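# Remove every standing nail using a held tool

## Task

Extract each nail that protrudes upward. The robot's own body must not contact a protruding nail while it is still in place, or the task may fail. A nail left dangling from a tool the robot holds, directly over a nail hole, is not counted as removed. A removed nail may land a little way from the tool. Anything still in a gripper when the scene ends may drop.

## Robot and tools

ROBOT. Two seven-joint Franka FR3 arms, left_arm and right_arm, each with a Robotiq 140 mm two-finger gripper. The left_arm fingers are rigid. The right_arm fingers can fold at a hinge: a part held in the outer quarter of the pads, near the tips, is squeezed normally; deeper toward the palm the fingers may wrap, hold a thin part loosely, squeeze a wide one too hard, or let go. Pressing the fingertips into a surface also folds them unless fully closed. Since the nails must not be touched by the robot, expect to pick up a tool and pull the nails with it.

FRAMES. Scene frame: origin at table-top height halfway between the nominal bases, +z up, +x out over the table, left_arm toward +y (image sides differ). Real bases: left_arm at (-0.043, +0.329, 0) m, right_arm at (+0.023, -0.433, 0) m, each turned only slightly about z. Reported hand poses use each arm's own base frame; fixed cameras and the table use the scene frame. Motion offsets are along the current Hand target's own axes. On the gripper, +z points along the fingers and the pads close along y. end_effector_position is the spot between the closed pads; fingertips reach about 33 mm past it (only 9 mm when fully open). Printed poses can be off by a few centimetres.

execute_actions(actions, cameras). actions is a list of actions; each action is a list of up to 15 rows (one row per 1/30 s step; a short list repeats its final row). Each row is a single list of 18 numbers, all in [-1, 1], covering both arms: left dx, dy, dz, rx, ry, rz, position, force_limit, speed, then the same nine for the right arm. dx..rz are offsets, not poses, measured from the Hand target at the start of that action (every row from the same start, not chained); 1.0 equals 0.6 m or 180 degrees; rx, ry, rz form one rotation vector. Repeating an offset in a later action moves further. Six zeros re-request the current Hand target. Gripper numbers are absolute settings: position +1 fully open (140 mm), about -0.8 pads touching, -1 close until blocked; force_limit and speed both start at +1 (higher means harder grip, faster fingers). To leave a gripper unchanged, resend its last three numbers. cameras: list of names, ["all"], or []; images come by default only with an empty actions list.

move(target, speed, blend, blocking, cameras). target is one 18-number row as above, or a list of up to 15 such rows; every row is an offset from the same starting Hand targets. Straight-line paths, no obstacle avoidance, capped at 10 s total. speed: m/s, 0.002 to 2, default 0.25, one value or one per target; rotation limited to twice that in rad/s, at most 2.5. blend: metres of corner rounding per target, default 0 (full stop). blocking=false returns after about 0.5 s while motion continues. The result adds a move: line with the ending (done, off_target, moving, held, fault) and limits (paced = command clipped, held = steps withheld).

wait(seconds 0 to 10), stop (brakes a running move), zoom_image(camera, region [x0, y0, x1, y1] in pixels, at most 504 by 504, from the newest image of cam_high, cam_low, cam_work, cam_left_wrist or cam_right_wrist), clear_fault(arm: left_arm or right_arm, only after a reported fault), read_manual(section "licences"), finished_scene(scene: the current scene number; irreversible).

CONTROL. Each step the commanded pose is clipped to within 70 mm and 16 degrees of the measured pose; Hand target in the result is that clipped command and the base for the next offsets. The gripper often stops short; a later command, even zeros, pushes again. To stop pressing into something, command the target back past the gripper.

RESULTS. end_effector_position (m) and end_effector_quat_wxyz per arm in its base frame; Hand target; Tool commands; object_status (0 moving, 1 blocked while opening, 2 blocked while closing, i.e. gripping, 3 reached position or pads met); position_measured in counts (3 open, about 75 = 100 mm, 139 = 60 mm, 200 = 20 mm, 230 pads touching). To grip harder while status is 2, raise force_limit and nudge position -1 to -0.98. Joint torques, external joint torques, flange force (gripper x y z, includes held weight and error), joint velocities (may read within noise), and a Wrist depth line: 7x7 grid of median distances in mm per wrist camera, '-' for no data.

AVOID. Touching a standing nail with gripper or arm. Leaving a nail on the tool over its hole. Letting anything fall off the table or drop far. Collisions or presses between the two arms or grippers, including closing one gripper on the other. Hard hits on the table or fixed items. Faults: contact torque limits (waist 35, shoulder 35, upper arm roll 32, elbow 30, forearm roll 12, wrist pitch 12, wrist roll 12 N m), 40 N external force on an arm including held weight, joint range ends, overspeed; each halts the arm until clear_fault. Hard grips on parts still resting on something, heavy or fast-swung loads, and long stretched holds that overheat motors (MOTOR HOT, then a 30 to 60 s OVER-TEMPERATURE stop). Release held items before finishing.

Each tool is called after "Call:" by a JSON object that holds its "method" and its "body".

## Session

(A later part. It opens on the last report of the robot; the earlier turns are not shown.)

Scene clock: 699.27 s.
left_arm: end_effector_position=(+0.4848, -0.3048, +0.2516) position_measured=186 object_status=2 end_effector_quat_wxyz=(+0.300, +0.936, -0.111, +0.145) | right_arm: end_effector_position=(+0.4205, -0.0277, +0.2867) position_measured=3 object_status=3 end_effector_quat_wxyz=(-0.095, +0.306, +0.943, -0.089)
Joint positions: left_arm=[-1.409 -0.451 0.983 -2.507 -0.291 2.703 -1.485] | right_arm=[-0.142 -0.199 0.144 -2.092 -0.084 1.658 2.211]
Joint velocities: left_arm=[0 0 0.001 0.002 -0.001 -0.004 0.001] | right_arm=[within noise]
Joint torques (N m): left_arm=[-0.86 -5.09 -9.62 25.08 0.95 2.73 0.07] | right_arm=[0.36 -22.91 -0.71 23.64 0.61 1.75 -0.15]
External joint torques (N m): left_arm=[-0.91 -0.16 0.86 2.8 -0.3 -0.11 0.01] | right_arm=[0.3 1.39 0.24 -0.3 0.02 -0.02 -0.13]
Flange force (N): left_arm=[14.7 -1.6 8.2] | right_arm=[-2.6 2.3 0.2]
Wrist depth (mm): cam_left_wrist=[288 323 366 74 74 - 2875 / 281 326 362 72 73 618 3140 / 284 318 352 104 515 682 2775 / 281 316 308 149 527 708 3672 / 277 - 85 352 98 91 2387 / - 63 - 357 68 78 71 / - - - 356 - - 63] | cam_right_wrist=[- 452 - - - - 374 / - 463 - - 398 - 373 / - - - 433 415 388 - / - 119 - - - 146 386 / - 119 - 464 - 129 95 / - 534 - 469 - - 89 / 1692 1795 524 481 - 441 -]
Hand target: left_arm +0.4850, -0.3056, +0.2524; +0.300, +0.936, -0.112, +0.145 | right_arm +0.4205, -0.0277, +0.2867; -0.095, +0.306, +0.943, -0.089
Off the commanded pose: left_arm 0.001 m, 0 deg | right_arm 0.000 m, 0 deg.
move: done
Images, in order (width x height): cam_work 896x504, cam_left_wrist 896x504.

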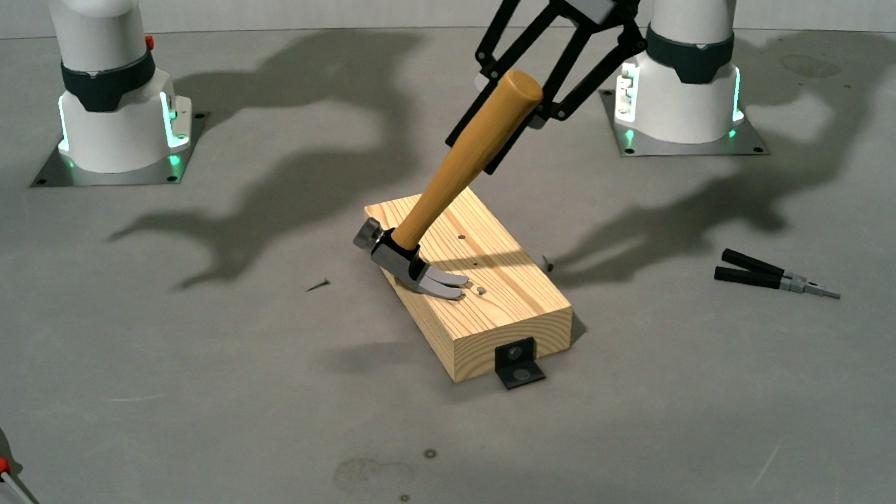

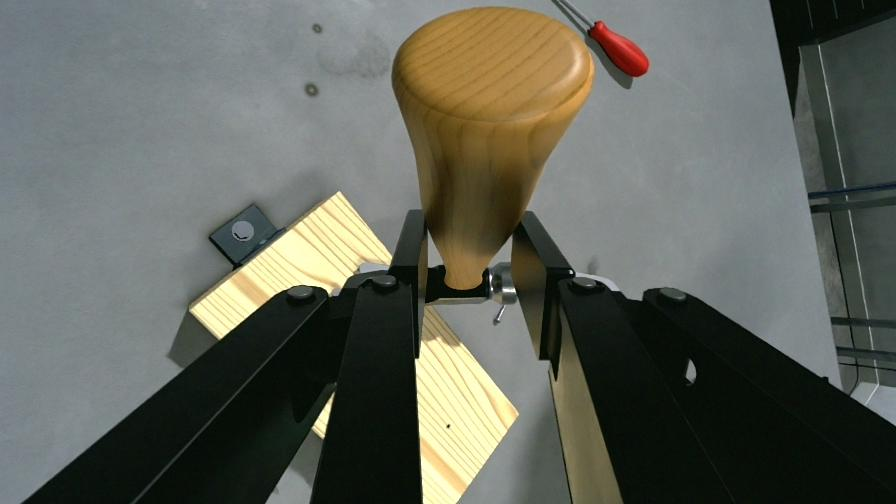

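Call:
{"method": "move", "body": {"target": [0.0065,-0.0305,-0.019,0,0,0,-1,1,1,0,0,0,0,0,0,1,1,1], "speed": 0.025, "cameras": ["cam_work"]}}

Call:
{"method": "zoom_image", "body": {"camera": "cam_work", "region": [440, 250, 510, 310]}}

Scene clock: 709.07 s.
left_arm: end_effector_position=(+0.4903, -0.2863, +0.2514) position_measured=186 object_status=2 end_effector_quat_wxyz=(+0.300, +0.937, -0.109, +0.142) | right_arm: end_effector_position=(+0.4205, -0.0277, +0.2867) position_measured=3 object_status=3 end_effector_quat_wxyz=(-0.095, +0.306, +0.943, -0.089)
Joint positions: left_arm=[-1.384 -0.468 1.002 -2.503 -0.278 2.673 -1.463] | right_arm=[-0.142 -0.199 0.144 -2.092 -0.084 1.658 2.211]
Joint velocities: left_arm=[0 0 0.001 0 0.001 -0.002 0.006] | right_arm=[within noise]
Joint torques (N m): left_arm=[0.81 -4.58 -9.79 24.68 1.69 2.68 0.1] | right_arm=[0.31 -22.95 -0.72 23.67 0.62 1.74 -0.15]
External joint torques (N m): left_arm=[0.79 -0.36 1.19 2.54 0.48 -0.1 0.04] | right_arm=[0.34 1.31 0.32 -0.25 0.04 -0.03 -0.13]
Flange force (N): left_arm=[8.5 -1.9 -1.0] | right_arm=[-2.4 2.4 0.1]
Wrist depth (mm): cam_left_wrist=[285 321 363 73 498 - 2775 / 286 319 359 72 80 - 3099 / 283 317 357 103 529 723 3225 / 281 315 316 147 148 - 4503 / 291 301 85 354 98 88 3672 / - 63 - 358 68 78 71 / - - - 356 - - 63] | cam_right_wrist=[462 - - - - - 369 / 501 - 444 - 403 405 - / 513 490 - 443 410 - - / 524 119 456 447 459 138 384 / - 119 470 467 447 128 95 / - 543 509 500 - 442 89 / - 1833 - - - 438 -]
Hand target: left_arm +0.4917, -0.2847, +0.2529; +0.300, +0.936, -0.112, +0.145 | right_arm +0.4205, -0.0277, +0.2867; -0.095, +0.306, +0.943, -0.089
Off the commanded pose: left_arm 0.003 m, 0 deg | right_arm 0.000 m, 0 deg.
move: done
Images, in order (width x height): cam_work 896x504.

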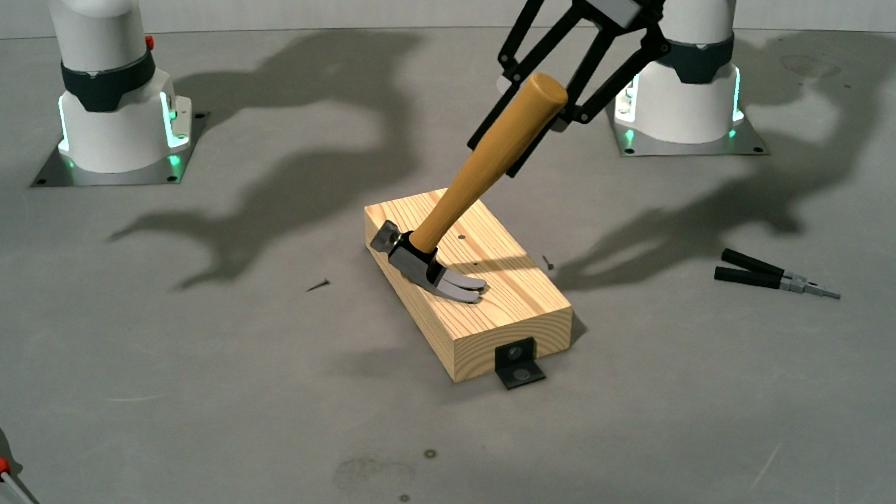

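Scaled by 7.200.

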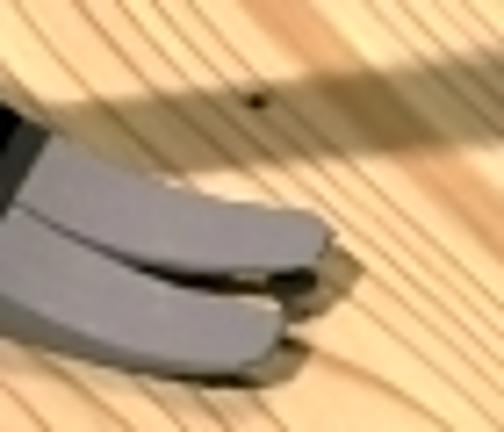

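Call:
{"method": "move", "body": {"target": [[-0.0072,0.0358,0.0168,0,0,0,-1,1,1,0,0,0,0,0,0,1,1,1],[-0.0112,0.0065,0.0092,-0.0255,0,-0.0111,-1,1,1,0,0,0,0,0,0,1,1,1]], "speed": [0.04,0.03], "cameras": ["cam_work","cam_left_wrist"]}}

Call:
{"method": "zoom_image", "body": {"camera": "cam_work", "region": [430, 250, 500, 310]}}

Call:
{"method": "zoom_image", "body": {"camera": "cam_left_wrist", "region": [280, 220, 400, 320]}}

Scene clock: 727.90 s.
left_arm: end_effector_position=(+0.4860, -0.2887, +0.2469) position_measured=186 object_status=2 end_effector_quat_wxyz=(+0.338, +0.926, -0.100, +0.134) | right_arm: end_effector_position=(+0.4205, -0.0277, +0.2867) position_measured=3 object_status=3 end_effector_quat_wxyz=(-0.095, +0.306, +0.943, -0.089)
Joint positions: left_arm=[-1.465 -0.536 1.104 -2.526 -0.301 2.7 -1.424] | right_arm=[-0.142 -0.199 0.144 -2.092 -0.084 1.658 2.211]
Joint velocities: left_arm=[0 0 0 0 0 0 0.005] | right_arm=[within noise]
Joint torques (N m): left_arm=[-1.05 -1.8 -12.54 22.47 0.83 2.67 0.09] | right_arm=[0.35 -22.93 -0.69 23.62 0.61 1.73 -0.15]
External joint torques (N m): left_arm=[-1.01 -1.34 0.48 1.46 -0.46 0.14 0.02] | right_arm=[0.43 1.24 0.4 -0.25 0.02 -0.03 -0.13]
Flange force (N): left_arm=[7.5 -2.1 6.0] | right_arm=[-2.1 2.4 0.1]
Wrist depth (mm): cam_left_wrist=[275 312 361 74 567 1925 2841 / 273 310 - 72 73 3140 3315 / 272 310 340 102 574 790 3182 / 275 299 299 147 151 656 4871 / 273 285 85 356 98 88 2623 / - 63 - 363 68 78 71 / - - - 362 - - 63] | cam_right_wrist=[476 438 - - 396 372 - / 532 - - - 407 373 364 / - 491 - - - 398 370 / - 119 - 447 434 146 376 / - 119 - - 433 128 95 / - 105 - 490 463 - 89 / - 1692 - - 471 - -]
Hand target: left_arm +0.4854, -0.2903, +0.2484; +0.340, +0.925, -0.101, +0.135 | right_arm +0.4205, -0.0277, +0.2867; -0.095, +0.306, +0.943, -0.089
Off the commanded pose: left_arm 0.002 m, 0 deg | right_arm 0.000 m, 0 deg.
move: done
Images, in order (width x height): cam_work 896x504, cam_left_wrist 896x504.

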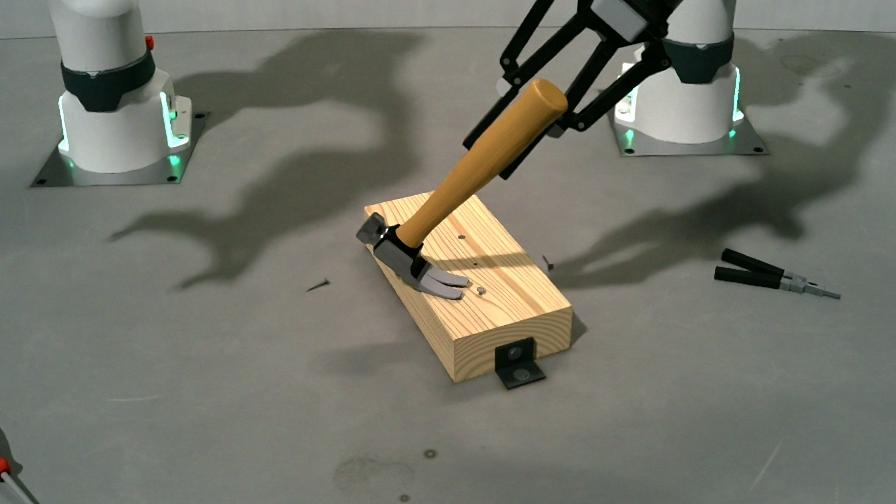

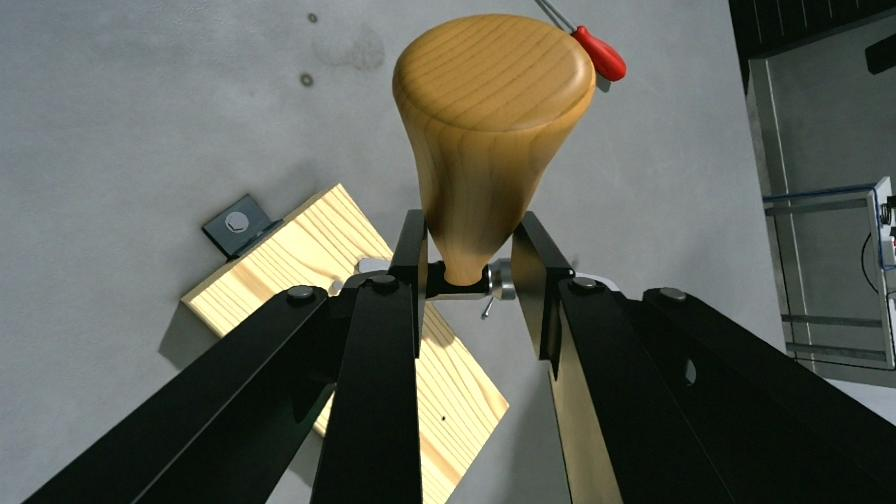

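Scaled by 7.200.

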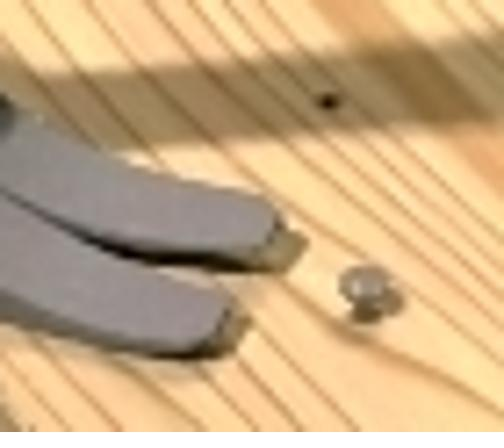

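Scaled by 4.200.

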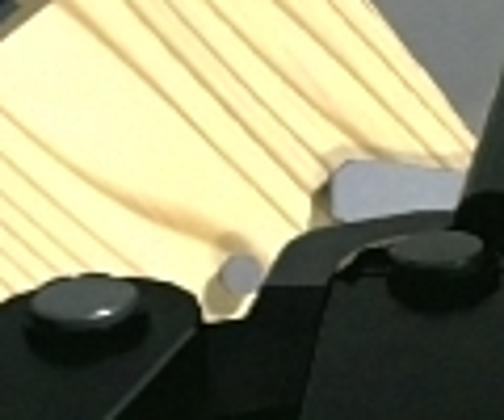

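Call:
{"method": "move", "body": {"target": [0.0088,-0.0292,-0.0202,0,0,0,-1,1,1,0,0,0,0,0,0,1,1,1], "speed": 0.025, "cameras": ["cam_work"]}}

Call:
{"method": "zoom_image", "body": {"camera": "cam_work", "region": [450, 260, 510, 310]}}

Scene clock: 738.90 s.
left_arm: end_effector_position=(+0.4914, -0.2709, +0.2463) position_measured=186 object_status=2 end_effector_quat_wxyz=(+0.339, +0.926, -0.099, +0.132) | right_arm: end_effector_position=(+0.4205, -0.0277, +0.2867) position_measured=3 object_status=3 end_effector_quat_wxyz=(-0.095, +0.306, +0.943, -0.089)
Joint positions: left_arm=[-1.441 -0.55 1.125 -2.517 -0.29 2.666 -1.399] | right_arm=[-0.142 -0.199 0.144 -2.092 -0.084 1.658 2.211]
Joint velocities: left_arm=[-0.001 0 0 -0.001 -0.001 -0.002 0.005] | right_arm=[within noise]
Joint torques (N m): left_arm=[0.65 -0.57 -12.56 23.88 1.52 2.42 0.19] | right_arm=[0.32 -22.87 -0.68 23.63 0.59 1.74 -0.14]
External joint torques (N m): left_arm=[0.7 -0.89 0.92 3.03 0.29 -0.06 0.12] | right_arm=[0.36 1.28 0.38 -0.21 0.01 -0.02 -0.12]
Flange force (N): left_arm=[9.1 -2.1 -1.4] | right_arm=[-2.4 2.5 0.0]
Wrist depth (mm): cam_left_wrist=[273 311 358 73 74 798 2775 / 271 314 360 72 73 - 3409 / 270 313 354 103 510 - 3182 / 268 304 305 147 152 672 2983 / 267 290 85 357 98 85 3616 / - 63 - 365 68 78 - / - - - 362 - - 63] | cam_right_wrist=[- - 429 - - 385 - / - - 441 - - 384 - / 511 - - 433 418 - - / - 119 467 - 430 136 - / - 119 - 466 447 128 95 / - 105 510 525 478 - 89 / 1771 565 - 509 - - -]
Hand target: left_arm +0.4931, -0.2697, +0.2484; +0.340, +0.925, -0.101, +0.135 | right_arm +0.4205, -0.0277, +0.2867; -0.095, +0.306, +0.943, -0.089
Off the commanded pose: left_arm 0.003 m, 0 deg | right_arm 0.000 m, 0 deg.
move: done
Images, in order (width x height): cam_work 896x504.

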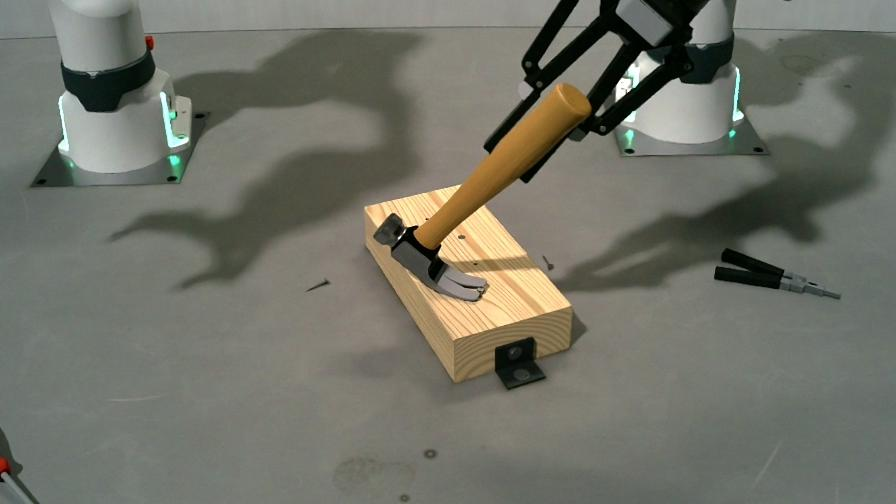

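Scaled by 8.400.

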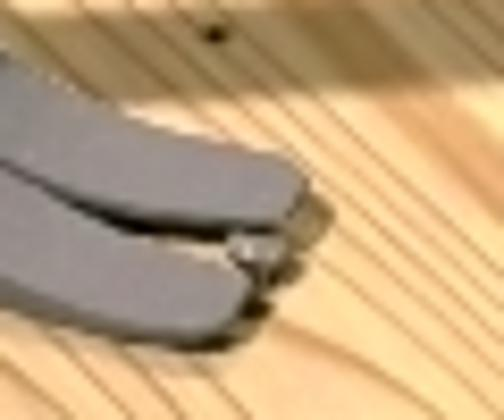

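Call:
{"method": "move", "body": {"target": [0.004,-0.0133,-0.0092,0,0,0,-1,1,1,0,0,0,0,0,0,1,1,1], "speed": 0.02, "cameras": ["cam_work"]}}

Call:
{"method": "zoom_image", "body": {"camera": "cam_work", "region": [450, 260, 510, 310]}}

Scene clock: 742.60 s.
left_arm: end_effector_position=(+0.4930, -0.2636, +0.2462) position_measured=186 object_status=2 end_effector_quat_wxyz=(+0.340, +0.926, -0.099, +0.130) | right_arm: end_effector_position=(+0.4205, -0.0277, +0.2867) position_measured=3 object_status=3 end_effector_quat_wxyz=(-0.095, +0.306, +0.943, -0.089)
Joint positions: left_arm=[-1.431 -0.554 1.132 -2.511 -0.288 2.647 -1.387] | right_arm=[-0.142 -0.199 0.144 -2.092 -0.084 1.658 2.211]
Joint velocities: left_arm=[0 0 0 -0.001 0 -0.003 0.005] | right_arm=[within noise]
Joint torques (N m): left_arm=[1.9 0.13 -11.83 23.77 1.76 2.7 0.34] | right_arm=[0.4 -22.92 -0.7 23.68 0.6 1.75 -0.15]
External joint torques (N m): left_arm=[1.83 -0.36 1.73 2.86 0.58 0.23 0.27] | right_arm=[0.4 1.3 0.31 -0.21 0.02 -0.02 -0.13]
Flange force (N): left_arm=[7.5 -3.8 -2.9] | right_arm=[-2.5 2.4 0.0]
Wrist depth (mm): cam_left_wrist=[272 303 359 74 594 3409 2875 / 270 308 348 72 598 801 3182 / 270 306 353 101 552 - 3510 / 268 304 308 147 152 - 3182 / 267 284 85 357 98 88 3562 / - 63 - 363 68 78 - / - - - 363 - - 63] | cam_right_wrist=[- 456 431 - 397 - - / 492 - 476 421 402 - 366 / 502 - - - - 389 384 / 531 119 481 - 426 137 384 / - 119 - - - - 99 / - 542 502 503 - - 89 / 1725 1660 - - - - -]
Hand target: left_arm +0.4966, -0.2603, +0.2484; +0.340, +0.925, -0.101, +0.135 | right_arm +0.4205, -0.0277, +0.2867; -0.095, +0.306, +0.943, -0.089
Off the commanded pose: left_arm 0.005 m, 1 deg | right_arm 0.000 m, 0 deg.
move: off_target (left_arm)
Images, in order (width x height): cam_work 896x504.

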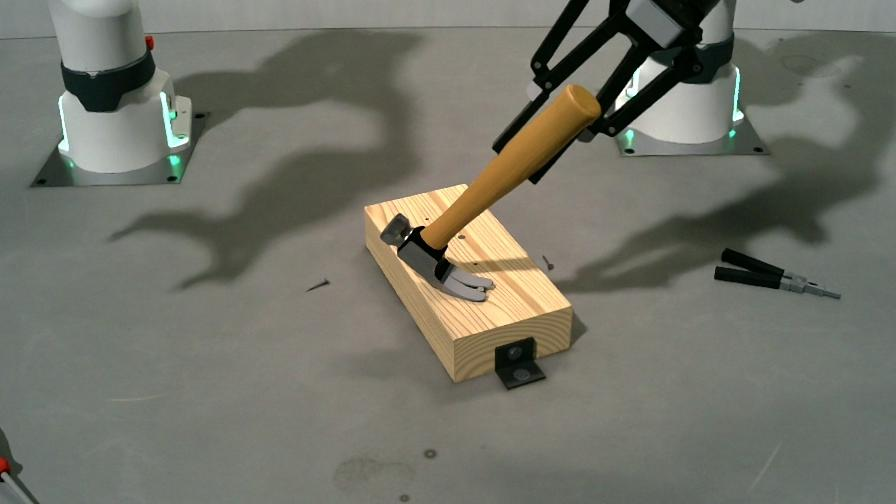

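Scaled by 8.400.

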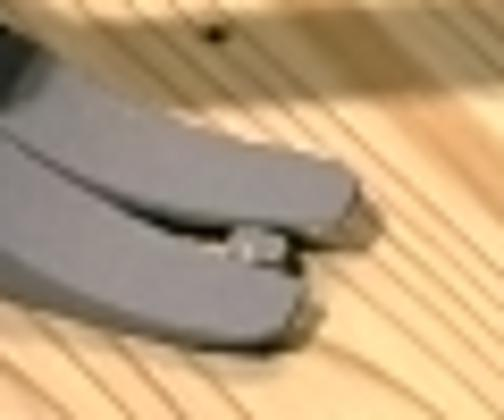

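Call:
{"method": "move", "body": {"target": [[0.0024,-0.008,-0.0055,0,0,0,-1,1,1,0,0,0,0,0,0,1,1,1],[-0.0059,0.0412,0.0131,0.051,0,0.0222,-1,1,1,0,0,0,0,0,0,1,1,1]], "speed": 0.02, "cameras": ["cam_work"]}}

Call:
{"method": "zoom_image", "body": {"camera": "cam_work", "region": [450, 260, 510, 310]}}

Scene clock: 755.43 s.
left_arm: end_effector_position=(+0.4835, -0.2872, +0.2557) position_measured=186 object_status=2 end_effector_quat_wxyz=(+0.262, +0.945, -0.125, +0.150) | right_arm: end_effector_position=(+0.4205, -0.0277, +0.2867) position_measured=3 object_status=3 end_effector_quat_wxyz=(-0.095, +0.306, +0.943, -0.089)
Joint positions: left_arm=[-1.23 -0.415 0.817 -2.504 -0.265 2.647 -1.49] | right_arm=[-0.142 -0.199 0.144 -2.092 -0.084 1.658 2.211]
Joint velocities: left_arm=[0.001 0.001 0 0 -0.001 0 -0.006] | right_arm=[within noise]
Joint torques (N m): left_arm=[2.44 -8.15 -7.56 26.13 1.65 3.72 0.04] | right_arm=[0.31 -22.93 -0.66 23.64 0.61 1.73 -0.13]
External joint torques (N m): left_arm=[2.44 1.25 1.03 3.02 0.52 0.73 -0.02] | right_arm=[0.35 1.46 0.39 -0.33 0.03 -0.04 -0.11]
Flange force (N): left_arm=[8.1 -0.3 -1.9] | right_arm=[-2.5 2.6 0.2]
Wrist depth (mm): cam_left_wrist=[301 332 369 73 523 684 2875 / 295 339 360 72 523 589 - / 285 329 365 101 486 - 772 / 296 327 319 146 488 - 4115 / 293 310 85 351 98 89 788 / - 63 - 355 68 78 - / - - - 357 - - 63] | cam_right_wrist=[- 447 415 418 378 386 - / 492 464 461 428 398 - 365 / - 478 451 429 - - 383 / - 119 - 454 429 137 392 / - 119 - - 441 128 95 / - 533 - - 459 - 89 / 1714 1670 - - 481 - -]
Hand target: left_arm +0.4878, -0.2837, +0.2564; +0.260, +0.945, -0.122, +0.154 | right_arm +0.4205, -0.0277, +0.2867; -0.095, +0.306, +0.943, -0.089
Off the commanded pose: left_arm 0.006 m, 1 deg | right_arm 0.000 m, 0 deg.
move: off_target (left_arm)
Images, in order (width x height): cam_work 896x504.

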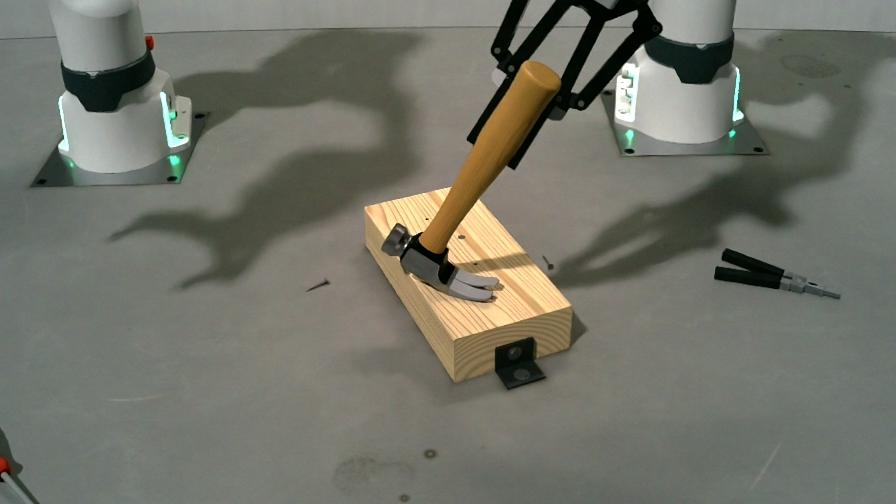

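Scaled by 8.400.

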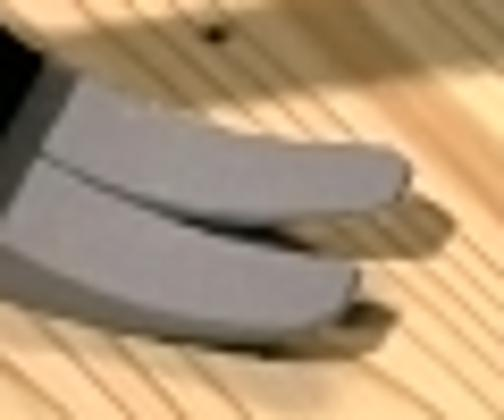

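Call:
{"method": "move", "body": {"target": [[0.0035,0.0045,-0.0082,0,0,0,-1,1,1,0,0,0,0,0,0,1,1,1],[-0.0102,0.0713,0.023,0,0,0,-1,1,1,0,0,0,0,0,0,1,1,1]], "speed": 0.03, "cameras": ["cam_work"]}}

Call:
{"method": "zoom_image", "body": {"camera": "cam_work", "region": [440, 260, 500, 310]}}

Scene clock: 766.40 s.
left_arm: end_effector_position=(+0.4681, -0.3242, +0.2570) position_measured=186 object_status=2 end_effector_quat_wxyz=(+0.255, +0.946, -0.129, +0.150) | right_arm: end_effector_position=(+0.4205, -0.0277, +0.2867) position_measured=3 object_status=3 end_effector_quat_wxyz=(-0.095, +0.306, +0.943, -0.089)
Joint positions: left_arm=[-1.228 -0.374 0.724 -2.502 -0.286 2.675 -1.554] | right_arm=[-0.142 -0.199 0.144 -2.092 -0.084 1.658 2.211]
Joint velocities: left_arm=[0.001 -0.001 0 0.001 -0.002 0.002 -0.006] | right_arm=[within noise]
Joint torques (N m): left_arm=[-0.17 -13.75 -7.68 28.06 0.33 4.31 -0.35] | right_arm=[0.38 -22.89 -0.71 23.61 0.6 1.74 -0.11]
External joint torques (N m): left_arm=[-0.24 -1.66 -0.59 4.65 -0.82 1.22 -0.4] | right_arm=[0.38 1.18 0.3 -0.16 0.01 -0.01 -0.09]
Flange force (N): left_arm=[9.9 4.0 0.8] | right_arm=[-2.3 2.3 -0.1]
Wrist depth (mm): cam_left_wrist=[303 339 371 74 75 650 2775 / 302 338 360 72 76 578 770 / 300 326 346 101 493 622 793 / 298 319 310 147 152 598 - / 296 310 85 324 98 91 - / - 63 - 353 68 78 - / - - - 350 - - 63] | cam_right_wrist=[- 459 428 409 393 368 - / 498 461 448 - 405 - - / - 482 - - 407 - - / 529 118 478 - - 137 - / - 119 - - - 128 95 / - 525 - 496 - - 89 / 1748 1660 536 503 - 450 -]
Hand target: left_arm +0.4720, -0.3258, +0.2623; +0.260, +0.945, -0.122, +0.154 | right_arm +0.4205, -0.0277, +0.2867; -0.095, +0.306, +0.943, -0.089
Off the commanded pose: left_arm 0.007 m, 1 deg | right_arm 0.000 m, 0 deg.
move: off_target (left_arm)
Images, in order (width x height): cam_work 896x504.

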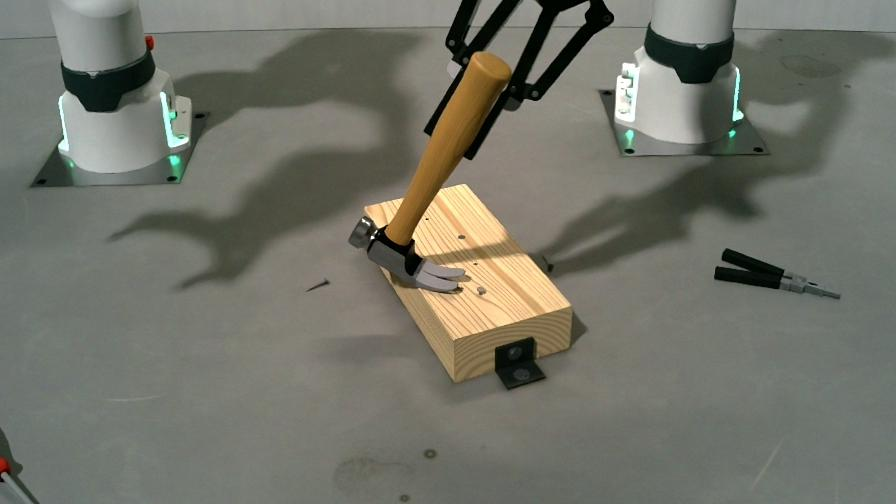

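Scaled by 8.400.

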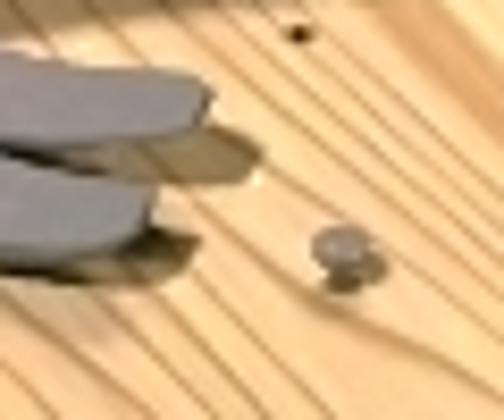

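Call:
{"method": "move", "body": {"target": [0.0058,-0.0638,-0.0127,-0.051,0,-0.0222,-1,1,1,0,0,0,0,0,0,1,1,1], "speed": 0.05}}

Call:
{"method": "move", "body": {"target": [0.028,0,0.014,0,-0.0333,0,-1,1,1,0,0,0,0,0,0,1,1,1], "speed": 0.04, "cameras": ["cam_work","cam_left_wrist"]}}

Call:
{"method": "zoom_image", "body": {"camera": "cam_work", "region": [430, 255, 500, 315]}}

Scene clock: 778.40 s.
left_arm: end_effector_position=(+0.4834, -0.2892, +0.2479) position_measured=186 object_status=2 end_effector_quat_wxyz=(+0.337, +0.927, -0.100, +0.131) | right_arm: end_effector_position=(+0.4205, -0.0277, +0.2867) position_measured=3 object_status=3 end_effector_quat_wxyz=(-0.095, +0.306, +0.943, -0.089)
Joint positions: left_arm=[-1.425 -0.506 1.06 -2.522 -0.365 2.68 -1.385] | right_arm=[-0.142 -0.199 0.144 -2.092 -0.084 1.658 2.211]
Joint velocities: left_arm=[0 -0.001 0 0.002 0 -0.001 0.006] | right_arm=[within noise]
Joint torques (N m): left_arm=[-0.47 -4.62 -11.93 25.32 0.7 2.84 0.06] | right_arm=[0.37 -22.92 -0.74 23.62 0.61 1.74 -0.14]
External joint torques (N m): left_arm=[-0.5 -2.56 0.13 3.83 -0.54 0.36 -0.01] | right_arm=[0.3 1.45 0.19 -0.35 0.02 -0.03 -0.12]
Flange force (N): left_arm=[10.2 -0.4 1.7] | right_arm=[-2.6 2.4 0.3]
Wrist depth (mm): cam_left_wrist=[284 312 362 73 584 2652 2841 / 273 310 349 72 76 855 2875 / 271 309 346 102 123 801 2363 / 271 301 297 147 151 739 3510 / 270 287 85 358 98 89 3616 / - 63 - 367 68 78 - / - - - 362 - - 63] | cam_right_wrist=[491 454 428 430 396 - - / 501 467 455 424 405 - - / - - - 432 395 399 - / - 119 - 447 433 146 - / - 119 525 480 - 128 95 / - 536 512 - - - 89 / 1759 568 550 510 - - -]
Hand target: left_arm +0.4853, -0.2903, +0.2524; +0.340, +0.925, -0.101, +0.135 | right_arm +0.4205, -0.0277, +0.2867; -0.095, +0.306, +0.943, -0.089
Off the commanded pose: left_arm 0.005 m, 1 deg | right_arm 0.000 m, 0 deg.
move: off_target (left_arm)

Scene clock: 780.33 s.
left_arm: end_effector_position=(+0.5008, -0.2963, +0.2482) position_measured=186 object_status=2 end_effector_quat_wxyz=(+0.332, +0.932, -0.120, +0.085) | right_arm: end_effector_position=(+0.4205, -0.0277, +0.2867) position_measured=3 object_status=3 end_effector_quat_wxyz=(-0.095, +0.306, +0.943, -0.089)
Joint positions: left_arm=[-1.612 -0.43 1.25 -2.353 -0.365 2.506 -1.375] | right_arm=[-0.142 -0.199 0.144 -2.092 -0.084 1.658 2.211]
Joint torques (N m): left_arm=[-0.55 -0.14 -11.98 26.95 0.08 2.65 -0.07] | right_arm=[0.36 -22.88 -0.73 23.63 0.61 1.75 -0.18]
External joint torques (N m): left_arm=[-0.59 -1.37 0 4.94 -0.78 0.3 -0.13] | right_arm=[0.28 1.41 0.2 -0.25 0.02 -0.01 -0.17]
Flange force (N): left_arm=[18.2 0.4 2.5] | right_arm=[-2.8 2.3 0.1]
Wrist depth (mm): cam_left_wrist=[267 302 346 73 576 4420 3409 / 268 302 341 72 576 840 3510 / 269 304 335 99 578 - 2486 / 270 301 298 146 151 - 3562 / 273 289 85 363 98 88 3849 / - 63 - 378 68 78 - / - - - 381 - - 63] | cam_right_wrist=[482 - - 422 390 377 - / 474 - 428 - 396 - 380 / - 490 - 451 - 409 378 / - 119 476 441 - 146 384 / - 120 492 - - 128 99 / - 112 504 523 451 432 89 / - 1748 - - 482 433 -]
Hand target: left_arm +0.5027, -0.2974, +0.2516; +0.334, +0.931, -0.119, +0.086 | right_arm +0.4205, -0.0277, +0.2867; -0.095, +0.306, +0.943, -0.089
Off the commanded pose: left_arm 0.004 m, 0 deg | right_arm 0.000 m, 0 deg.
move: off_target (left_arm)
Images, in order (width x height): cam_work 896x504, cam_left_wrist 896x504.

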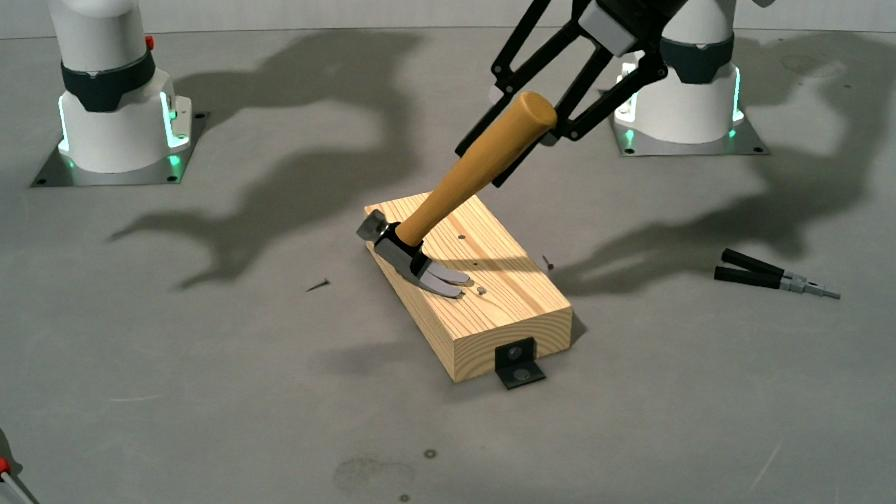

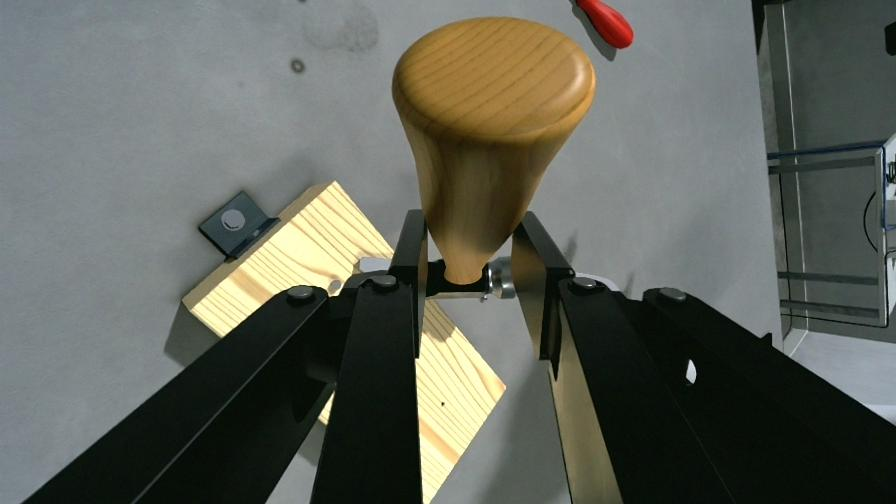

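Scaled by 7.200.

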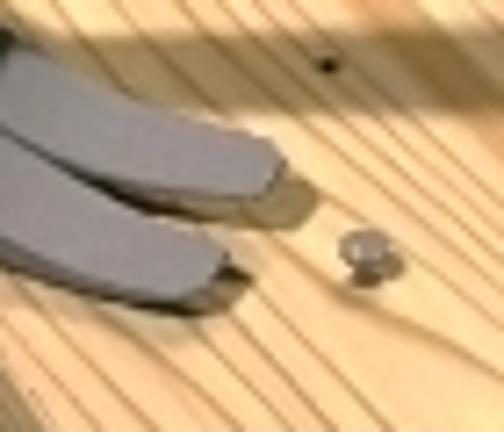

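Call:
{"method": "move", "body": {"target": [[-0.0024,-0.006,0.0076,0,0,0,-1,1,1,0,0,0,0,0,0,1,1,1],[0.0043,-0.0352,-0.0134,0,0,0,-1,1,1,0,0,0,0,0,0,1,1,1]], "speed": 0.03, "cameras": ["cam_work","cam_left_wrist"]}}

Call:
{"method": "zoom_image", "body": {"camera": "cam_work", "region": [450, 260, 510, 310]}}

Scene clock: 793.67 s.
left_arm: end_effector_position=(+0.5094, -0.2791, +0.2455) position_measured=186 object_status=2 end_effector_quat_wxyz=(+0.335, +0.931, -0.116, +0.085) | right_arm: end_effector_position=(+0.4205, -0.0277, +0.2867) position_measured=3 object_status=3 end_effector_quat_wxyz=(-0.095, +0.306, +0.943, -0.089)
Joint positions: left_arm=[-1.614 -0.443 1.291 -2.342 -0.356 2.489 -1.353] | right_arm=[-0.142 -0.199 0.144 -2.092 -0.084 1.658 2.211]
Joint velocities: left_arm=[0.001 0.002 -0.001 0.001 0 -0.003 0.004] | right_arm=[within noise]
Joint torques (N m): left_arm=[0.84 2.83 -11.02 24.05 1.46 2.26 0.21] | right_arm=[0.34 -22.87 -0.71 23.68 0.59 1.72 -0.16]
External joint torques (N m): left_arm=[0.83 0.18 1.48 2.32 0.64 -0.02 0.15] | right_arm=[0.33 1.26 0.3 -0.14 0 -0.04 -0.15]
Flange force (N): left_arm=[10.8 -3.2 0.2] | right_arm=[-2.6 2.4 -0.2]
Wrist depth (mm): cam_left_wrist=[- 299 - 73 468 - - / 265 301 337 72 73 - 3361 / 266 302 339 102 97 723 3562 / 261 295 304 147 151 743 3788 / 271 293 85 363 98 88 2094 / - 63 - 375 68 78 - / - - - 380 - - 63] | cam_right_wrist=[488 438 457 - 380 365 - / 505 - - - - - 369 / - - 460 449 - - 382 / - 119 485 450 429 136 388 / - 120 489 467 - 128 99 / - 540 509 483 - - 89 / 1692 1649 545 493 - - -]
Hand target: left_arm +0.5104, -0.2769, +0.2456; +0.334, +0.931, -0.119, +0.086 | right_arm +0.4205, -0.0277, +0.2867; -0.095, +0.306, +0.943, -0.089
Off the commanded pose: left_arm 0.002 m, 0 deg | right_arm 0.000 m, 0 deg.
move: done
Images, in order (width x height): cam_work 896x504, cam_left_wrist 896x504.

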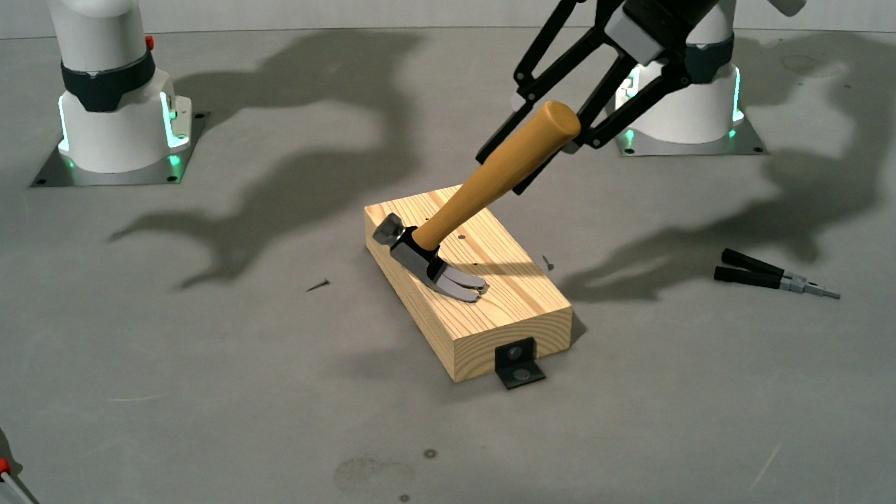

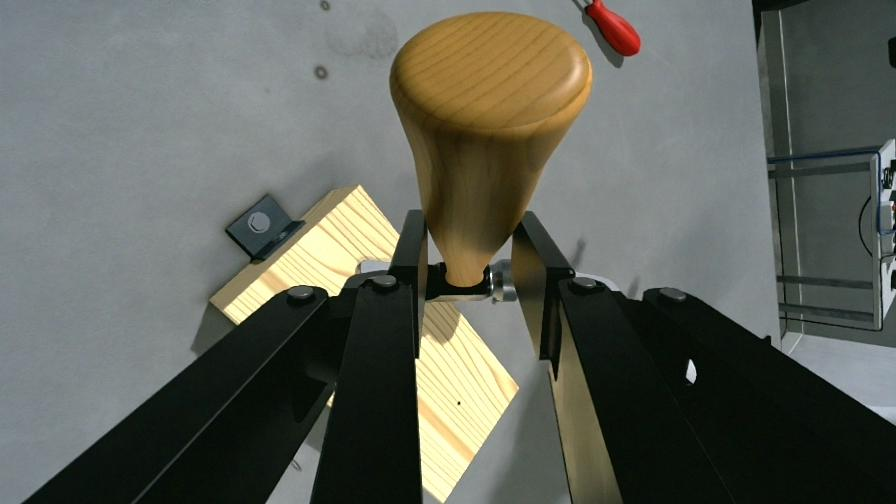

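Scaled by 8.400.

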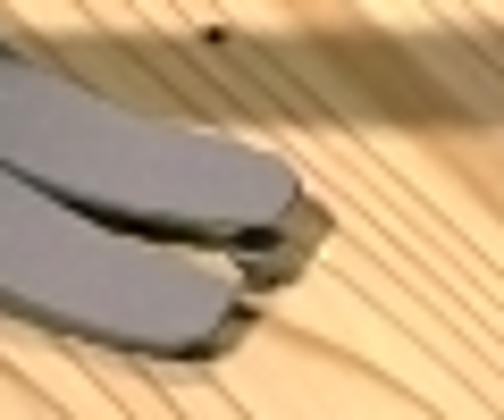

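Call:
{"method": "move", "body": {"target": [[-0.0043,0.021,0.013,0,0,0,-1,1,1,0,0,0,0,0,0,1,1,1],[-0.0078,0.0185,0.0155,0,0,0,-1,1,1,0,0,0,0,0,0,1,1,1],[-0.0035,-0.0025,0.0025,0,0,0,-1,1,1,0,0,0,0,0,0,1,1,1]], "speed": 0.03, "cameras": ["cam_work"]}}

Call:
{"method": "zoom_image", "body": {"camera": "cam_work", "region": [450, 260, 510, 310]}}

Scene clock: 802.90 s.
left_arm: end_effector_position=(+0.5088, -0.2797, +0.2451) position_measured=186 object_status=2 end_effector_quat_wxyz=(+0.337, +0.931, -0.115, +0.086) | right_arm: end_effector_position=(+0.4205, -0.0277, +0.2867) position_measured=3 object_status=3 end_effector_quat_wxyz=(-0.095, +0.306, +0.943, -0.089)
Joint positions: left_arm=[-1.613 -0.447 1.289 -2.348 -0.358 2.496 -1.352] | right_arm=[-0.142 -0.199 0.144 -2.092 -0.084 1.658 2.211]
Joint velocities: left_arm=[-0.001 -0.002 -0.001 0.001 -0.002 -0.004 0.004] | right_arm=[within noise]
Joint torques (N m): left_arm=[1.21 4.13 -10.08 22.4 1.76 1.93 0.25] | right_arm=[0.38 -22.9 -0.7 23.62 0.59 1.74 -0.16]
External joint torques (N m): left_arm=[1.24 1.46 2.55 0.73 0.92 -0.34 0.19] | right_arm=[0.34 1.29 0.27 -0.22 0 -0.03 -0.14]
Flange force (N): left_arm=[10.2 -5.7 2.5] | right_arm=[-2.5 2.3 0.0]
Wrist depth (mm): cam_left_wrist=[265 300 343 73 544 - 2486 / 267 302 335 72 72 - 3182 / 265 303 334 103 526 - 3409 / 261 304 304 147 562 911 3459 / 269 286 85 363 98 91 2512 / - 63 - 374 68 78 - / - - - 377 - - 63] | cam_right_wrist=[491 439 - - 394 - - / - 467 - - - - - / 487 483 470 429 - - - / 513 119 464 442 - 137 - / - 119 491 - 465 128 95 / - 532 - - - - 89 / 1703 1649 539 509 485 - -]
Hand target: left_arm +0.5089, -0.2764, +0.2431; +0.334, +0.931, -0.119, +0.086 | right_arm +0.4205, -0.0277, +0.2867; -0.095, +0.306, +0.943, -0.089
Off the commanded pose: left_arm 0.004 m, 1 deg | right_arm 0.000 m, 0 deg.
move: off_target (left_arm)
Images, in order (width x height): cam_work 896x504.

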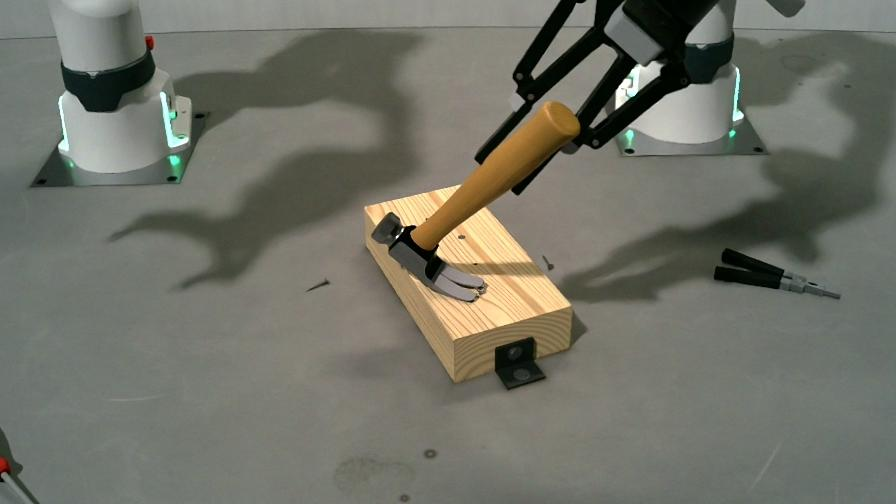

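Scaled by 8.400.

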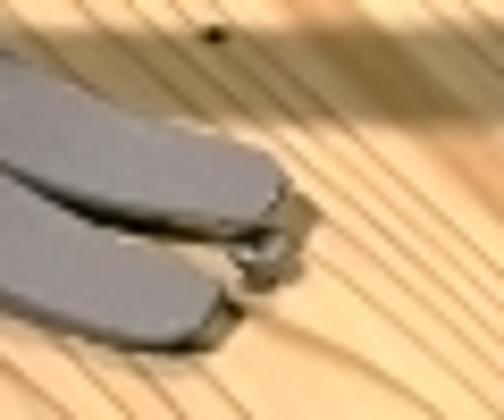

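Call:
{"method": "move", "body": {"target": [[-0.0033,0.006,0.003,0,0,0,-1,1,1,0,0,0,0,0,0,1,1,1],[0.0007,-0.0133,-0.0102,0,0,0,-1,1,1,0,0,0,0,0,0,1,1,1]], "speed": 0.02, "cameras": ["cam_work"]}}

Call:
{"method": "zoom_image", "body": {"camera": "cam_work", "region": [450, 260, 510, 310]}}

Scene clock: 809.50 s.
left_arm: end_effector_position=(+0.5108, -0.2701, +0.2450) position_measured=186 object_status=2 end_effector_quat_wxyz=(+0.337, +0.931, -0.115, +0.085) | right_arm: end_effector_position=(+0.4205, -0.0277, +0.2867) position_measured=3 object_status=3 end_effector_quat_wxyz=(-0.095, +0.306, +0.943, -0.089)
Joint positions: left_arm=[-1.594 -0.451 1.291 -2.345 -0.355 2.481 -1.338] | right_arm=[-0.142 -0.199 0.144 -2.092 -0.084 1.658 2.211]
Joint velocities: left_arm=[0.001 0.001 0 0.002 0 -0.002 0.006] | right_arm=[within noise]
Joint torques (N m): left_arm=[1.36 4.26 -10.22 22.74 1.94 1.92 0.56] | right_arm=[0.37 -22.91 -0.72 23.63 0.6 1.73 -0.14]
External joint torques (N m): left_arm=[1.35 1.48 2.48 1.04 1.13 -0.34 0.49] | right_arm=[0.37 1.36 0.3 -0.28 0.02 -0.04 -0.12]
Flange force (N): left_arm=[10.4 -6.1 1.6] | right_arm=[-2.5 2.4 0.1]
Wrist depth (mm): cam_left_wrist=[263 297 337 73 - 753 3269 / 260 293 339 72 73 - 3315 / 266 302 345 103 540 796 3140 / 266 307 311 147 151 - 2775 / 268 - 85 362 98 89 - / - 63 - 375 68 78 71 / - - - 379 - - 63] | cam_right_wrist=[- 453 439 - 390 377 360 / 478 467 434 412 - - - / - - - - 415 - - / - 119 - - 428 137 - / - 119 - - 433 128 95 / - 111 506 - - 438 89 / 1714 1833 522 503 - - -]
Hand target: left_arm +0.5111, -0.2665, +0.2431; +0.334, +0.931, -0.119, +0.086 | right_arm +0.4205, -0.0277, +0.2867; -0.095, +0.306, +0.943, -0.089
Off the commanded pose: left_arm 0.004 m, 1 deg | right_arm 0.000 m, 0 deg.
move: off_target (left_arm)
Images, in order (width x height): cam_work 896x504.

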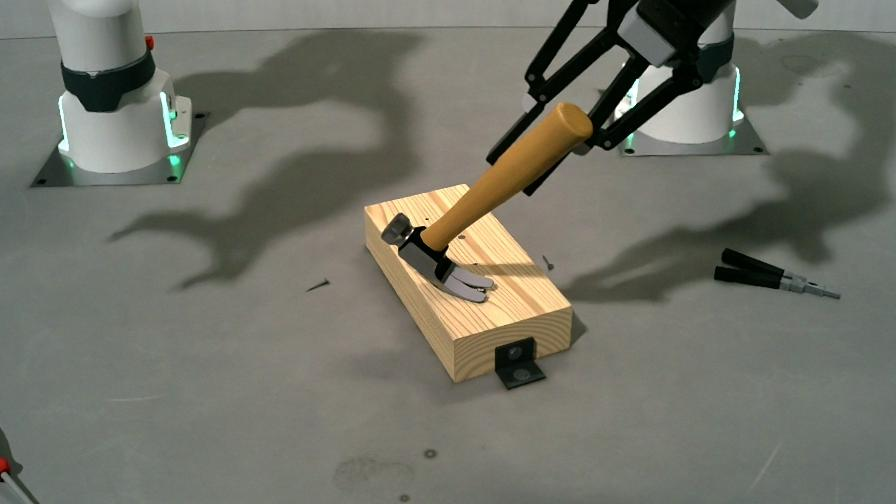

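Scaled by 8.400.

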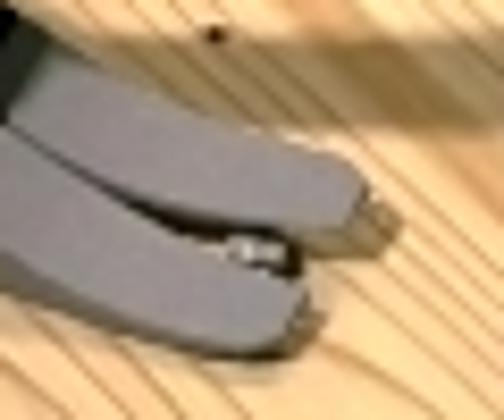

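Call:
{"method": "move", "body": {"target": [[0.0003,-0.0097,-0.001,0,0,0,-1,1,1,0,0,0,0,0,0,1,1,1]], "speed": 0.02, "cameras": ["cam_work"]}}

Call:
{"method": "zoom_image", "body": {"camera": "cam_work", "region": [450, 260, 510, 310]}}

Scene clock: 813.77 s.
left_arm: end_effector_position=(+0.5125, -0.2670, +0.2443) position_measured=186 object_status=2 end_effector_quat_wxyz=(+0.339, +0.930, -0.114, +0.085) | right_arm: end_effector_position=(+0.4205, -0.0277, +0.2867) position_measured=3 object_status=3 end_effector_quat_wxyz=(-0.095, +0.306, +0.943, -0.089)
Joint positions: left_arm=[-1.598 -0.454 1.303 -2.343 -0.355 2.478 -1.332] | right_arm=[-0.142 -0.199 0.144 -2.092 -0.084 1.658 2.211]
Joint velocities: left_arm=[-0.002 0 0.003 0.001 0 -0.002 0.004] | right_arm=[within noise]
Joint torques (N m): left_arm=[2.42 6.18 -8.51 21.38 2.65 2.06 0.63] | right_arm=[0.33 -22.92 -0.67 23.59 0.59 1.75 -0.14]
External joint torques (N m): left_arm=[2.43 3.03 4.35 -0.25 1.85 -0.17 0.56] | right_arm=[0.28 1.42 0.29 -0.34 0 -0.02 -0.12]
Flange force (N): left_arm=[10.6 -10.2 4.0] | right_arm=[-2.6 2.4 0.3]
Wrist depth (mm): cam_left_wrist=[262 298 341 74 567 - - / 264 299 339 72 75 - 3459 / 265 295 348 103 - - 2273 / 266 303 311 147 152 - 3616 / 280 291 85 362 98 88 3361 / - 63 - 374 67 78 - / - - - 376 - - 63] | cam_right_wrist=[- - - - - 374 - / - - 448 424 - 363 374 / 517 - - - 414 - - / - 119 482 468 - 137 385 / - 120 552 - - 128 95 / - 525 513 - - - 89 / 1725 579 536 - 485 448 -]
Hand target: left_arm +0.5128, -0.2618, +0.2401; +0.334, +0.931, -0.119, +0.086 | right_arm +0.4205, -0.0277, +0.2867; -0.095, +0.306, +0.943, -0.089
Off the commanded pose: left_arm 0.007 m, 1 deg | right_arm 0.000 m, 0 deg.
move: off_target (left_arm)
Images, in order (width x height): cam_work 896x504.

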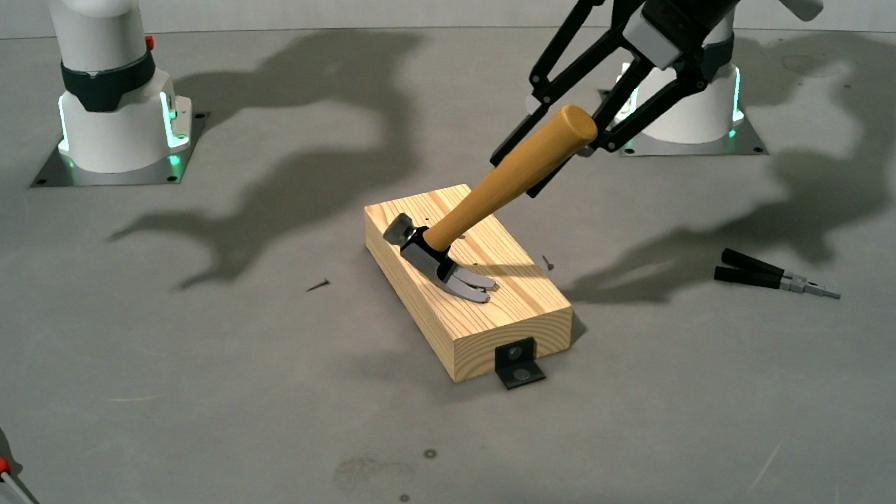

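Scaled by 8.400.

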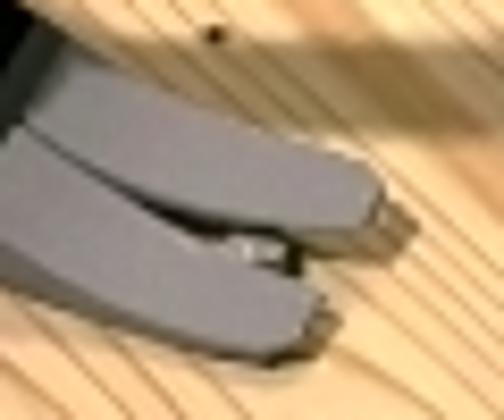

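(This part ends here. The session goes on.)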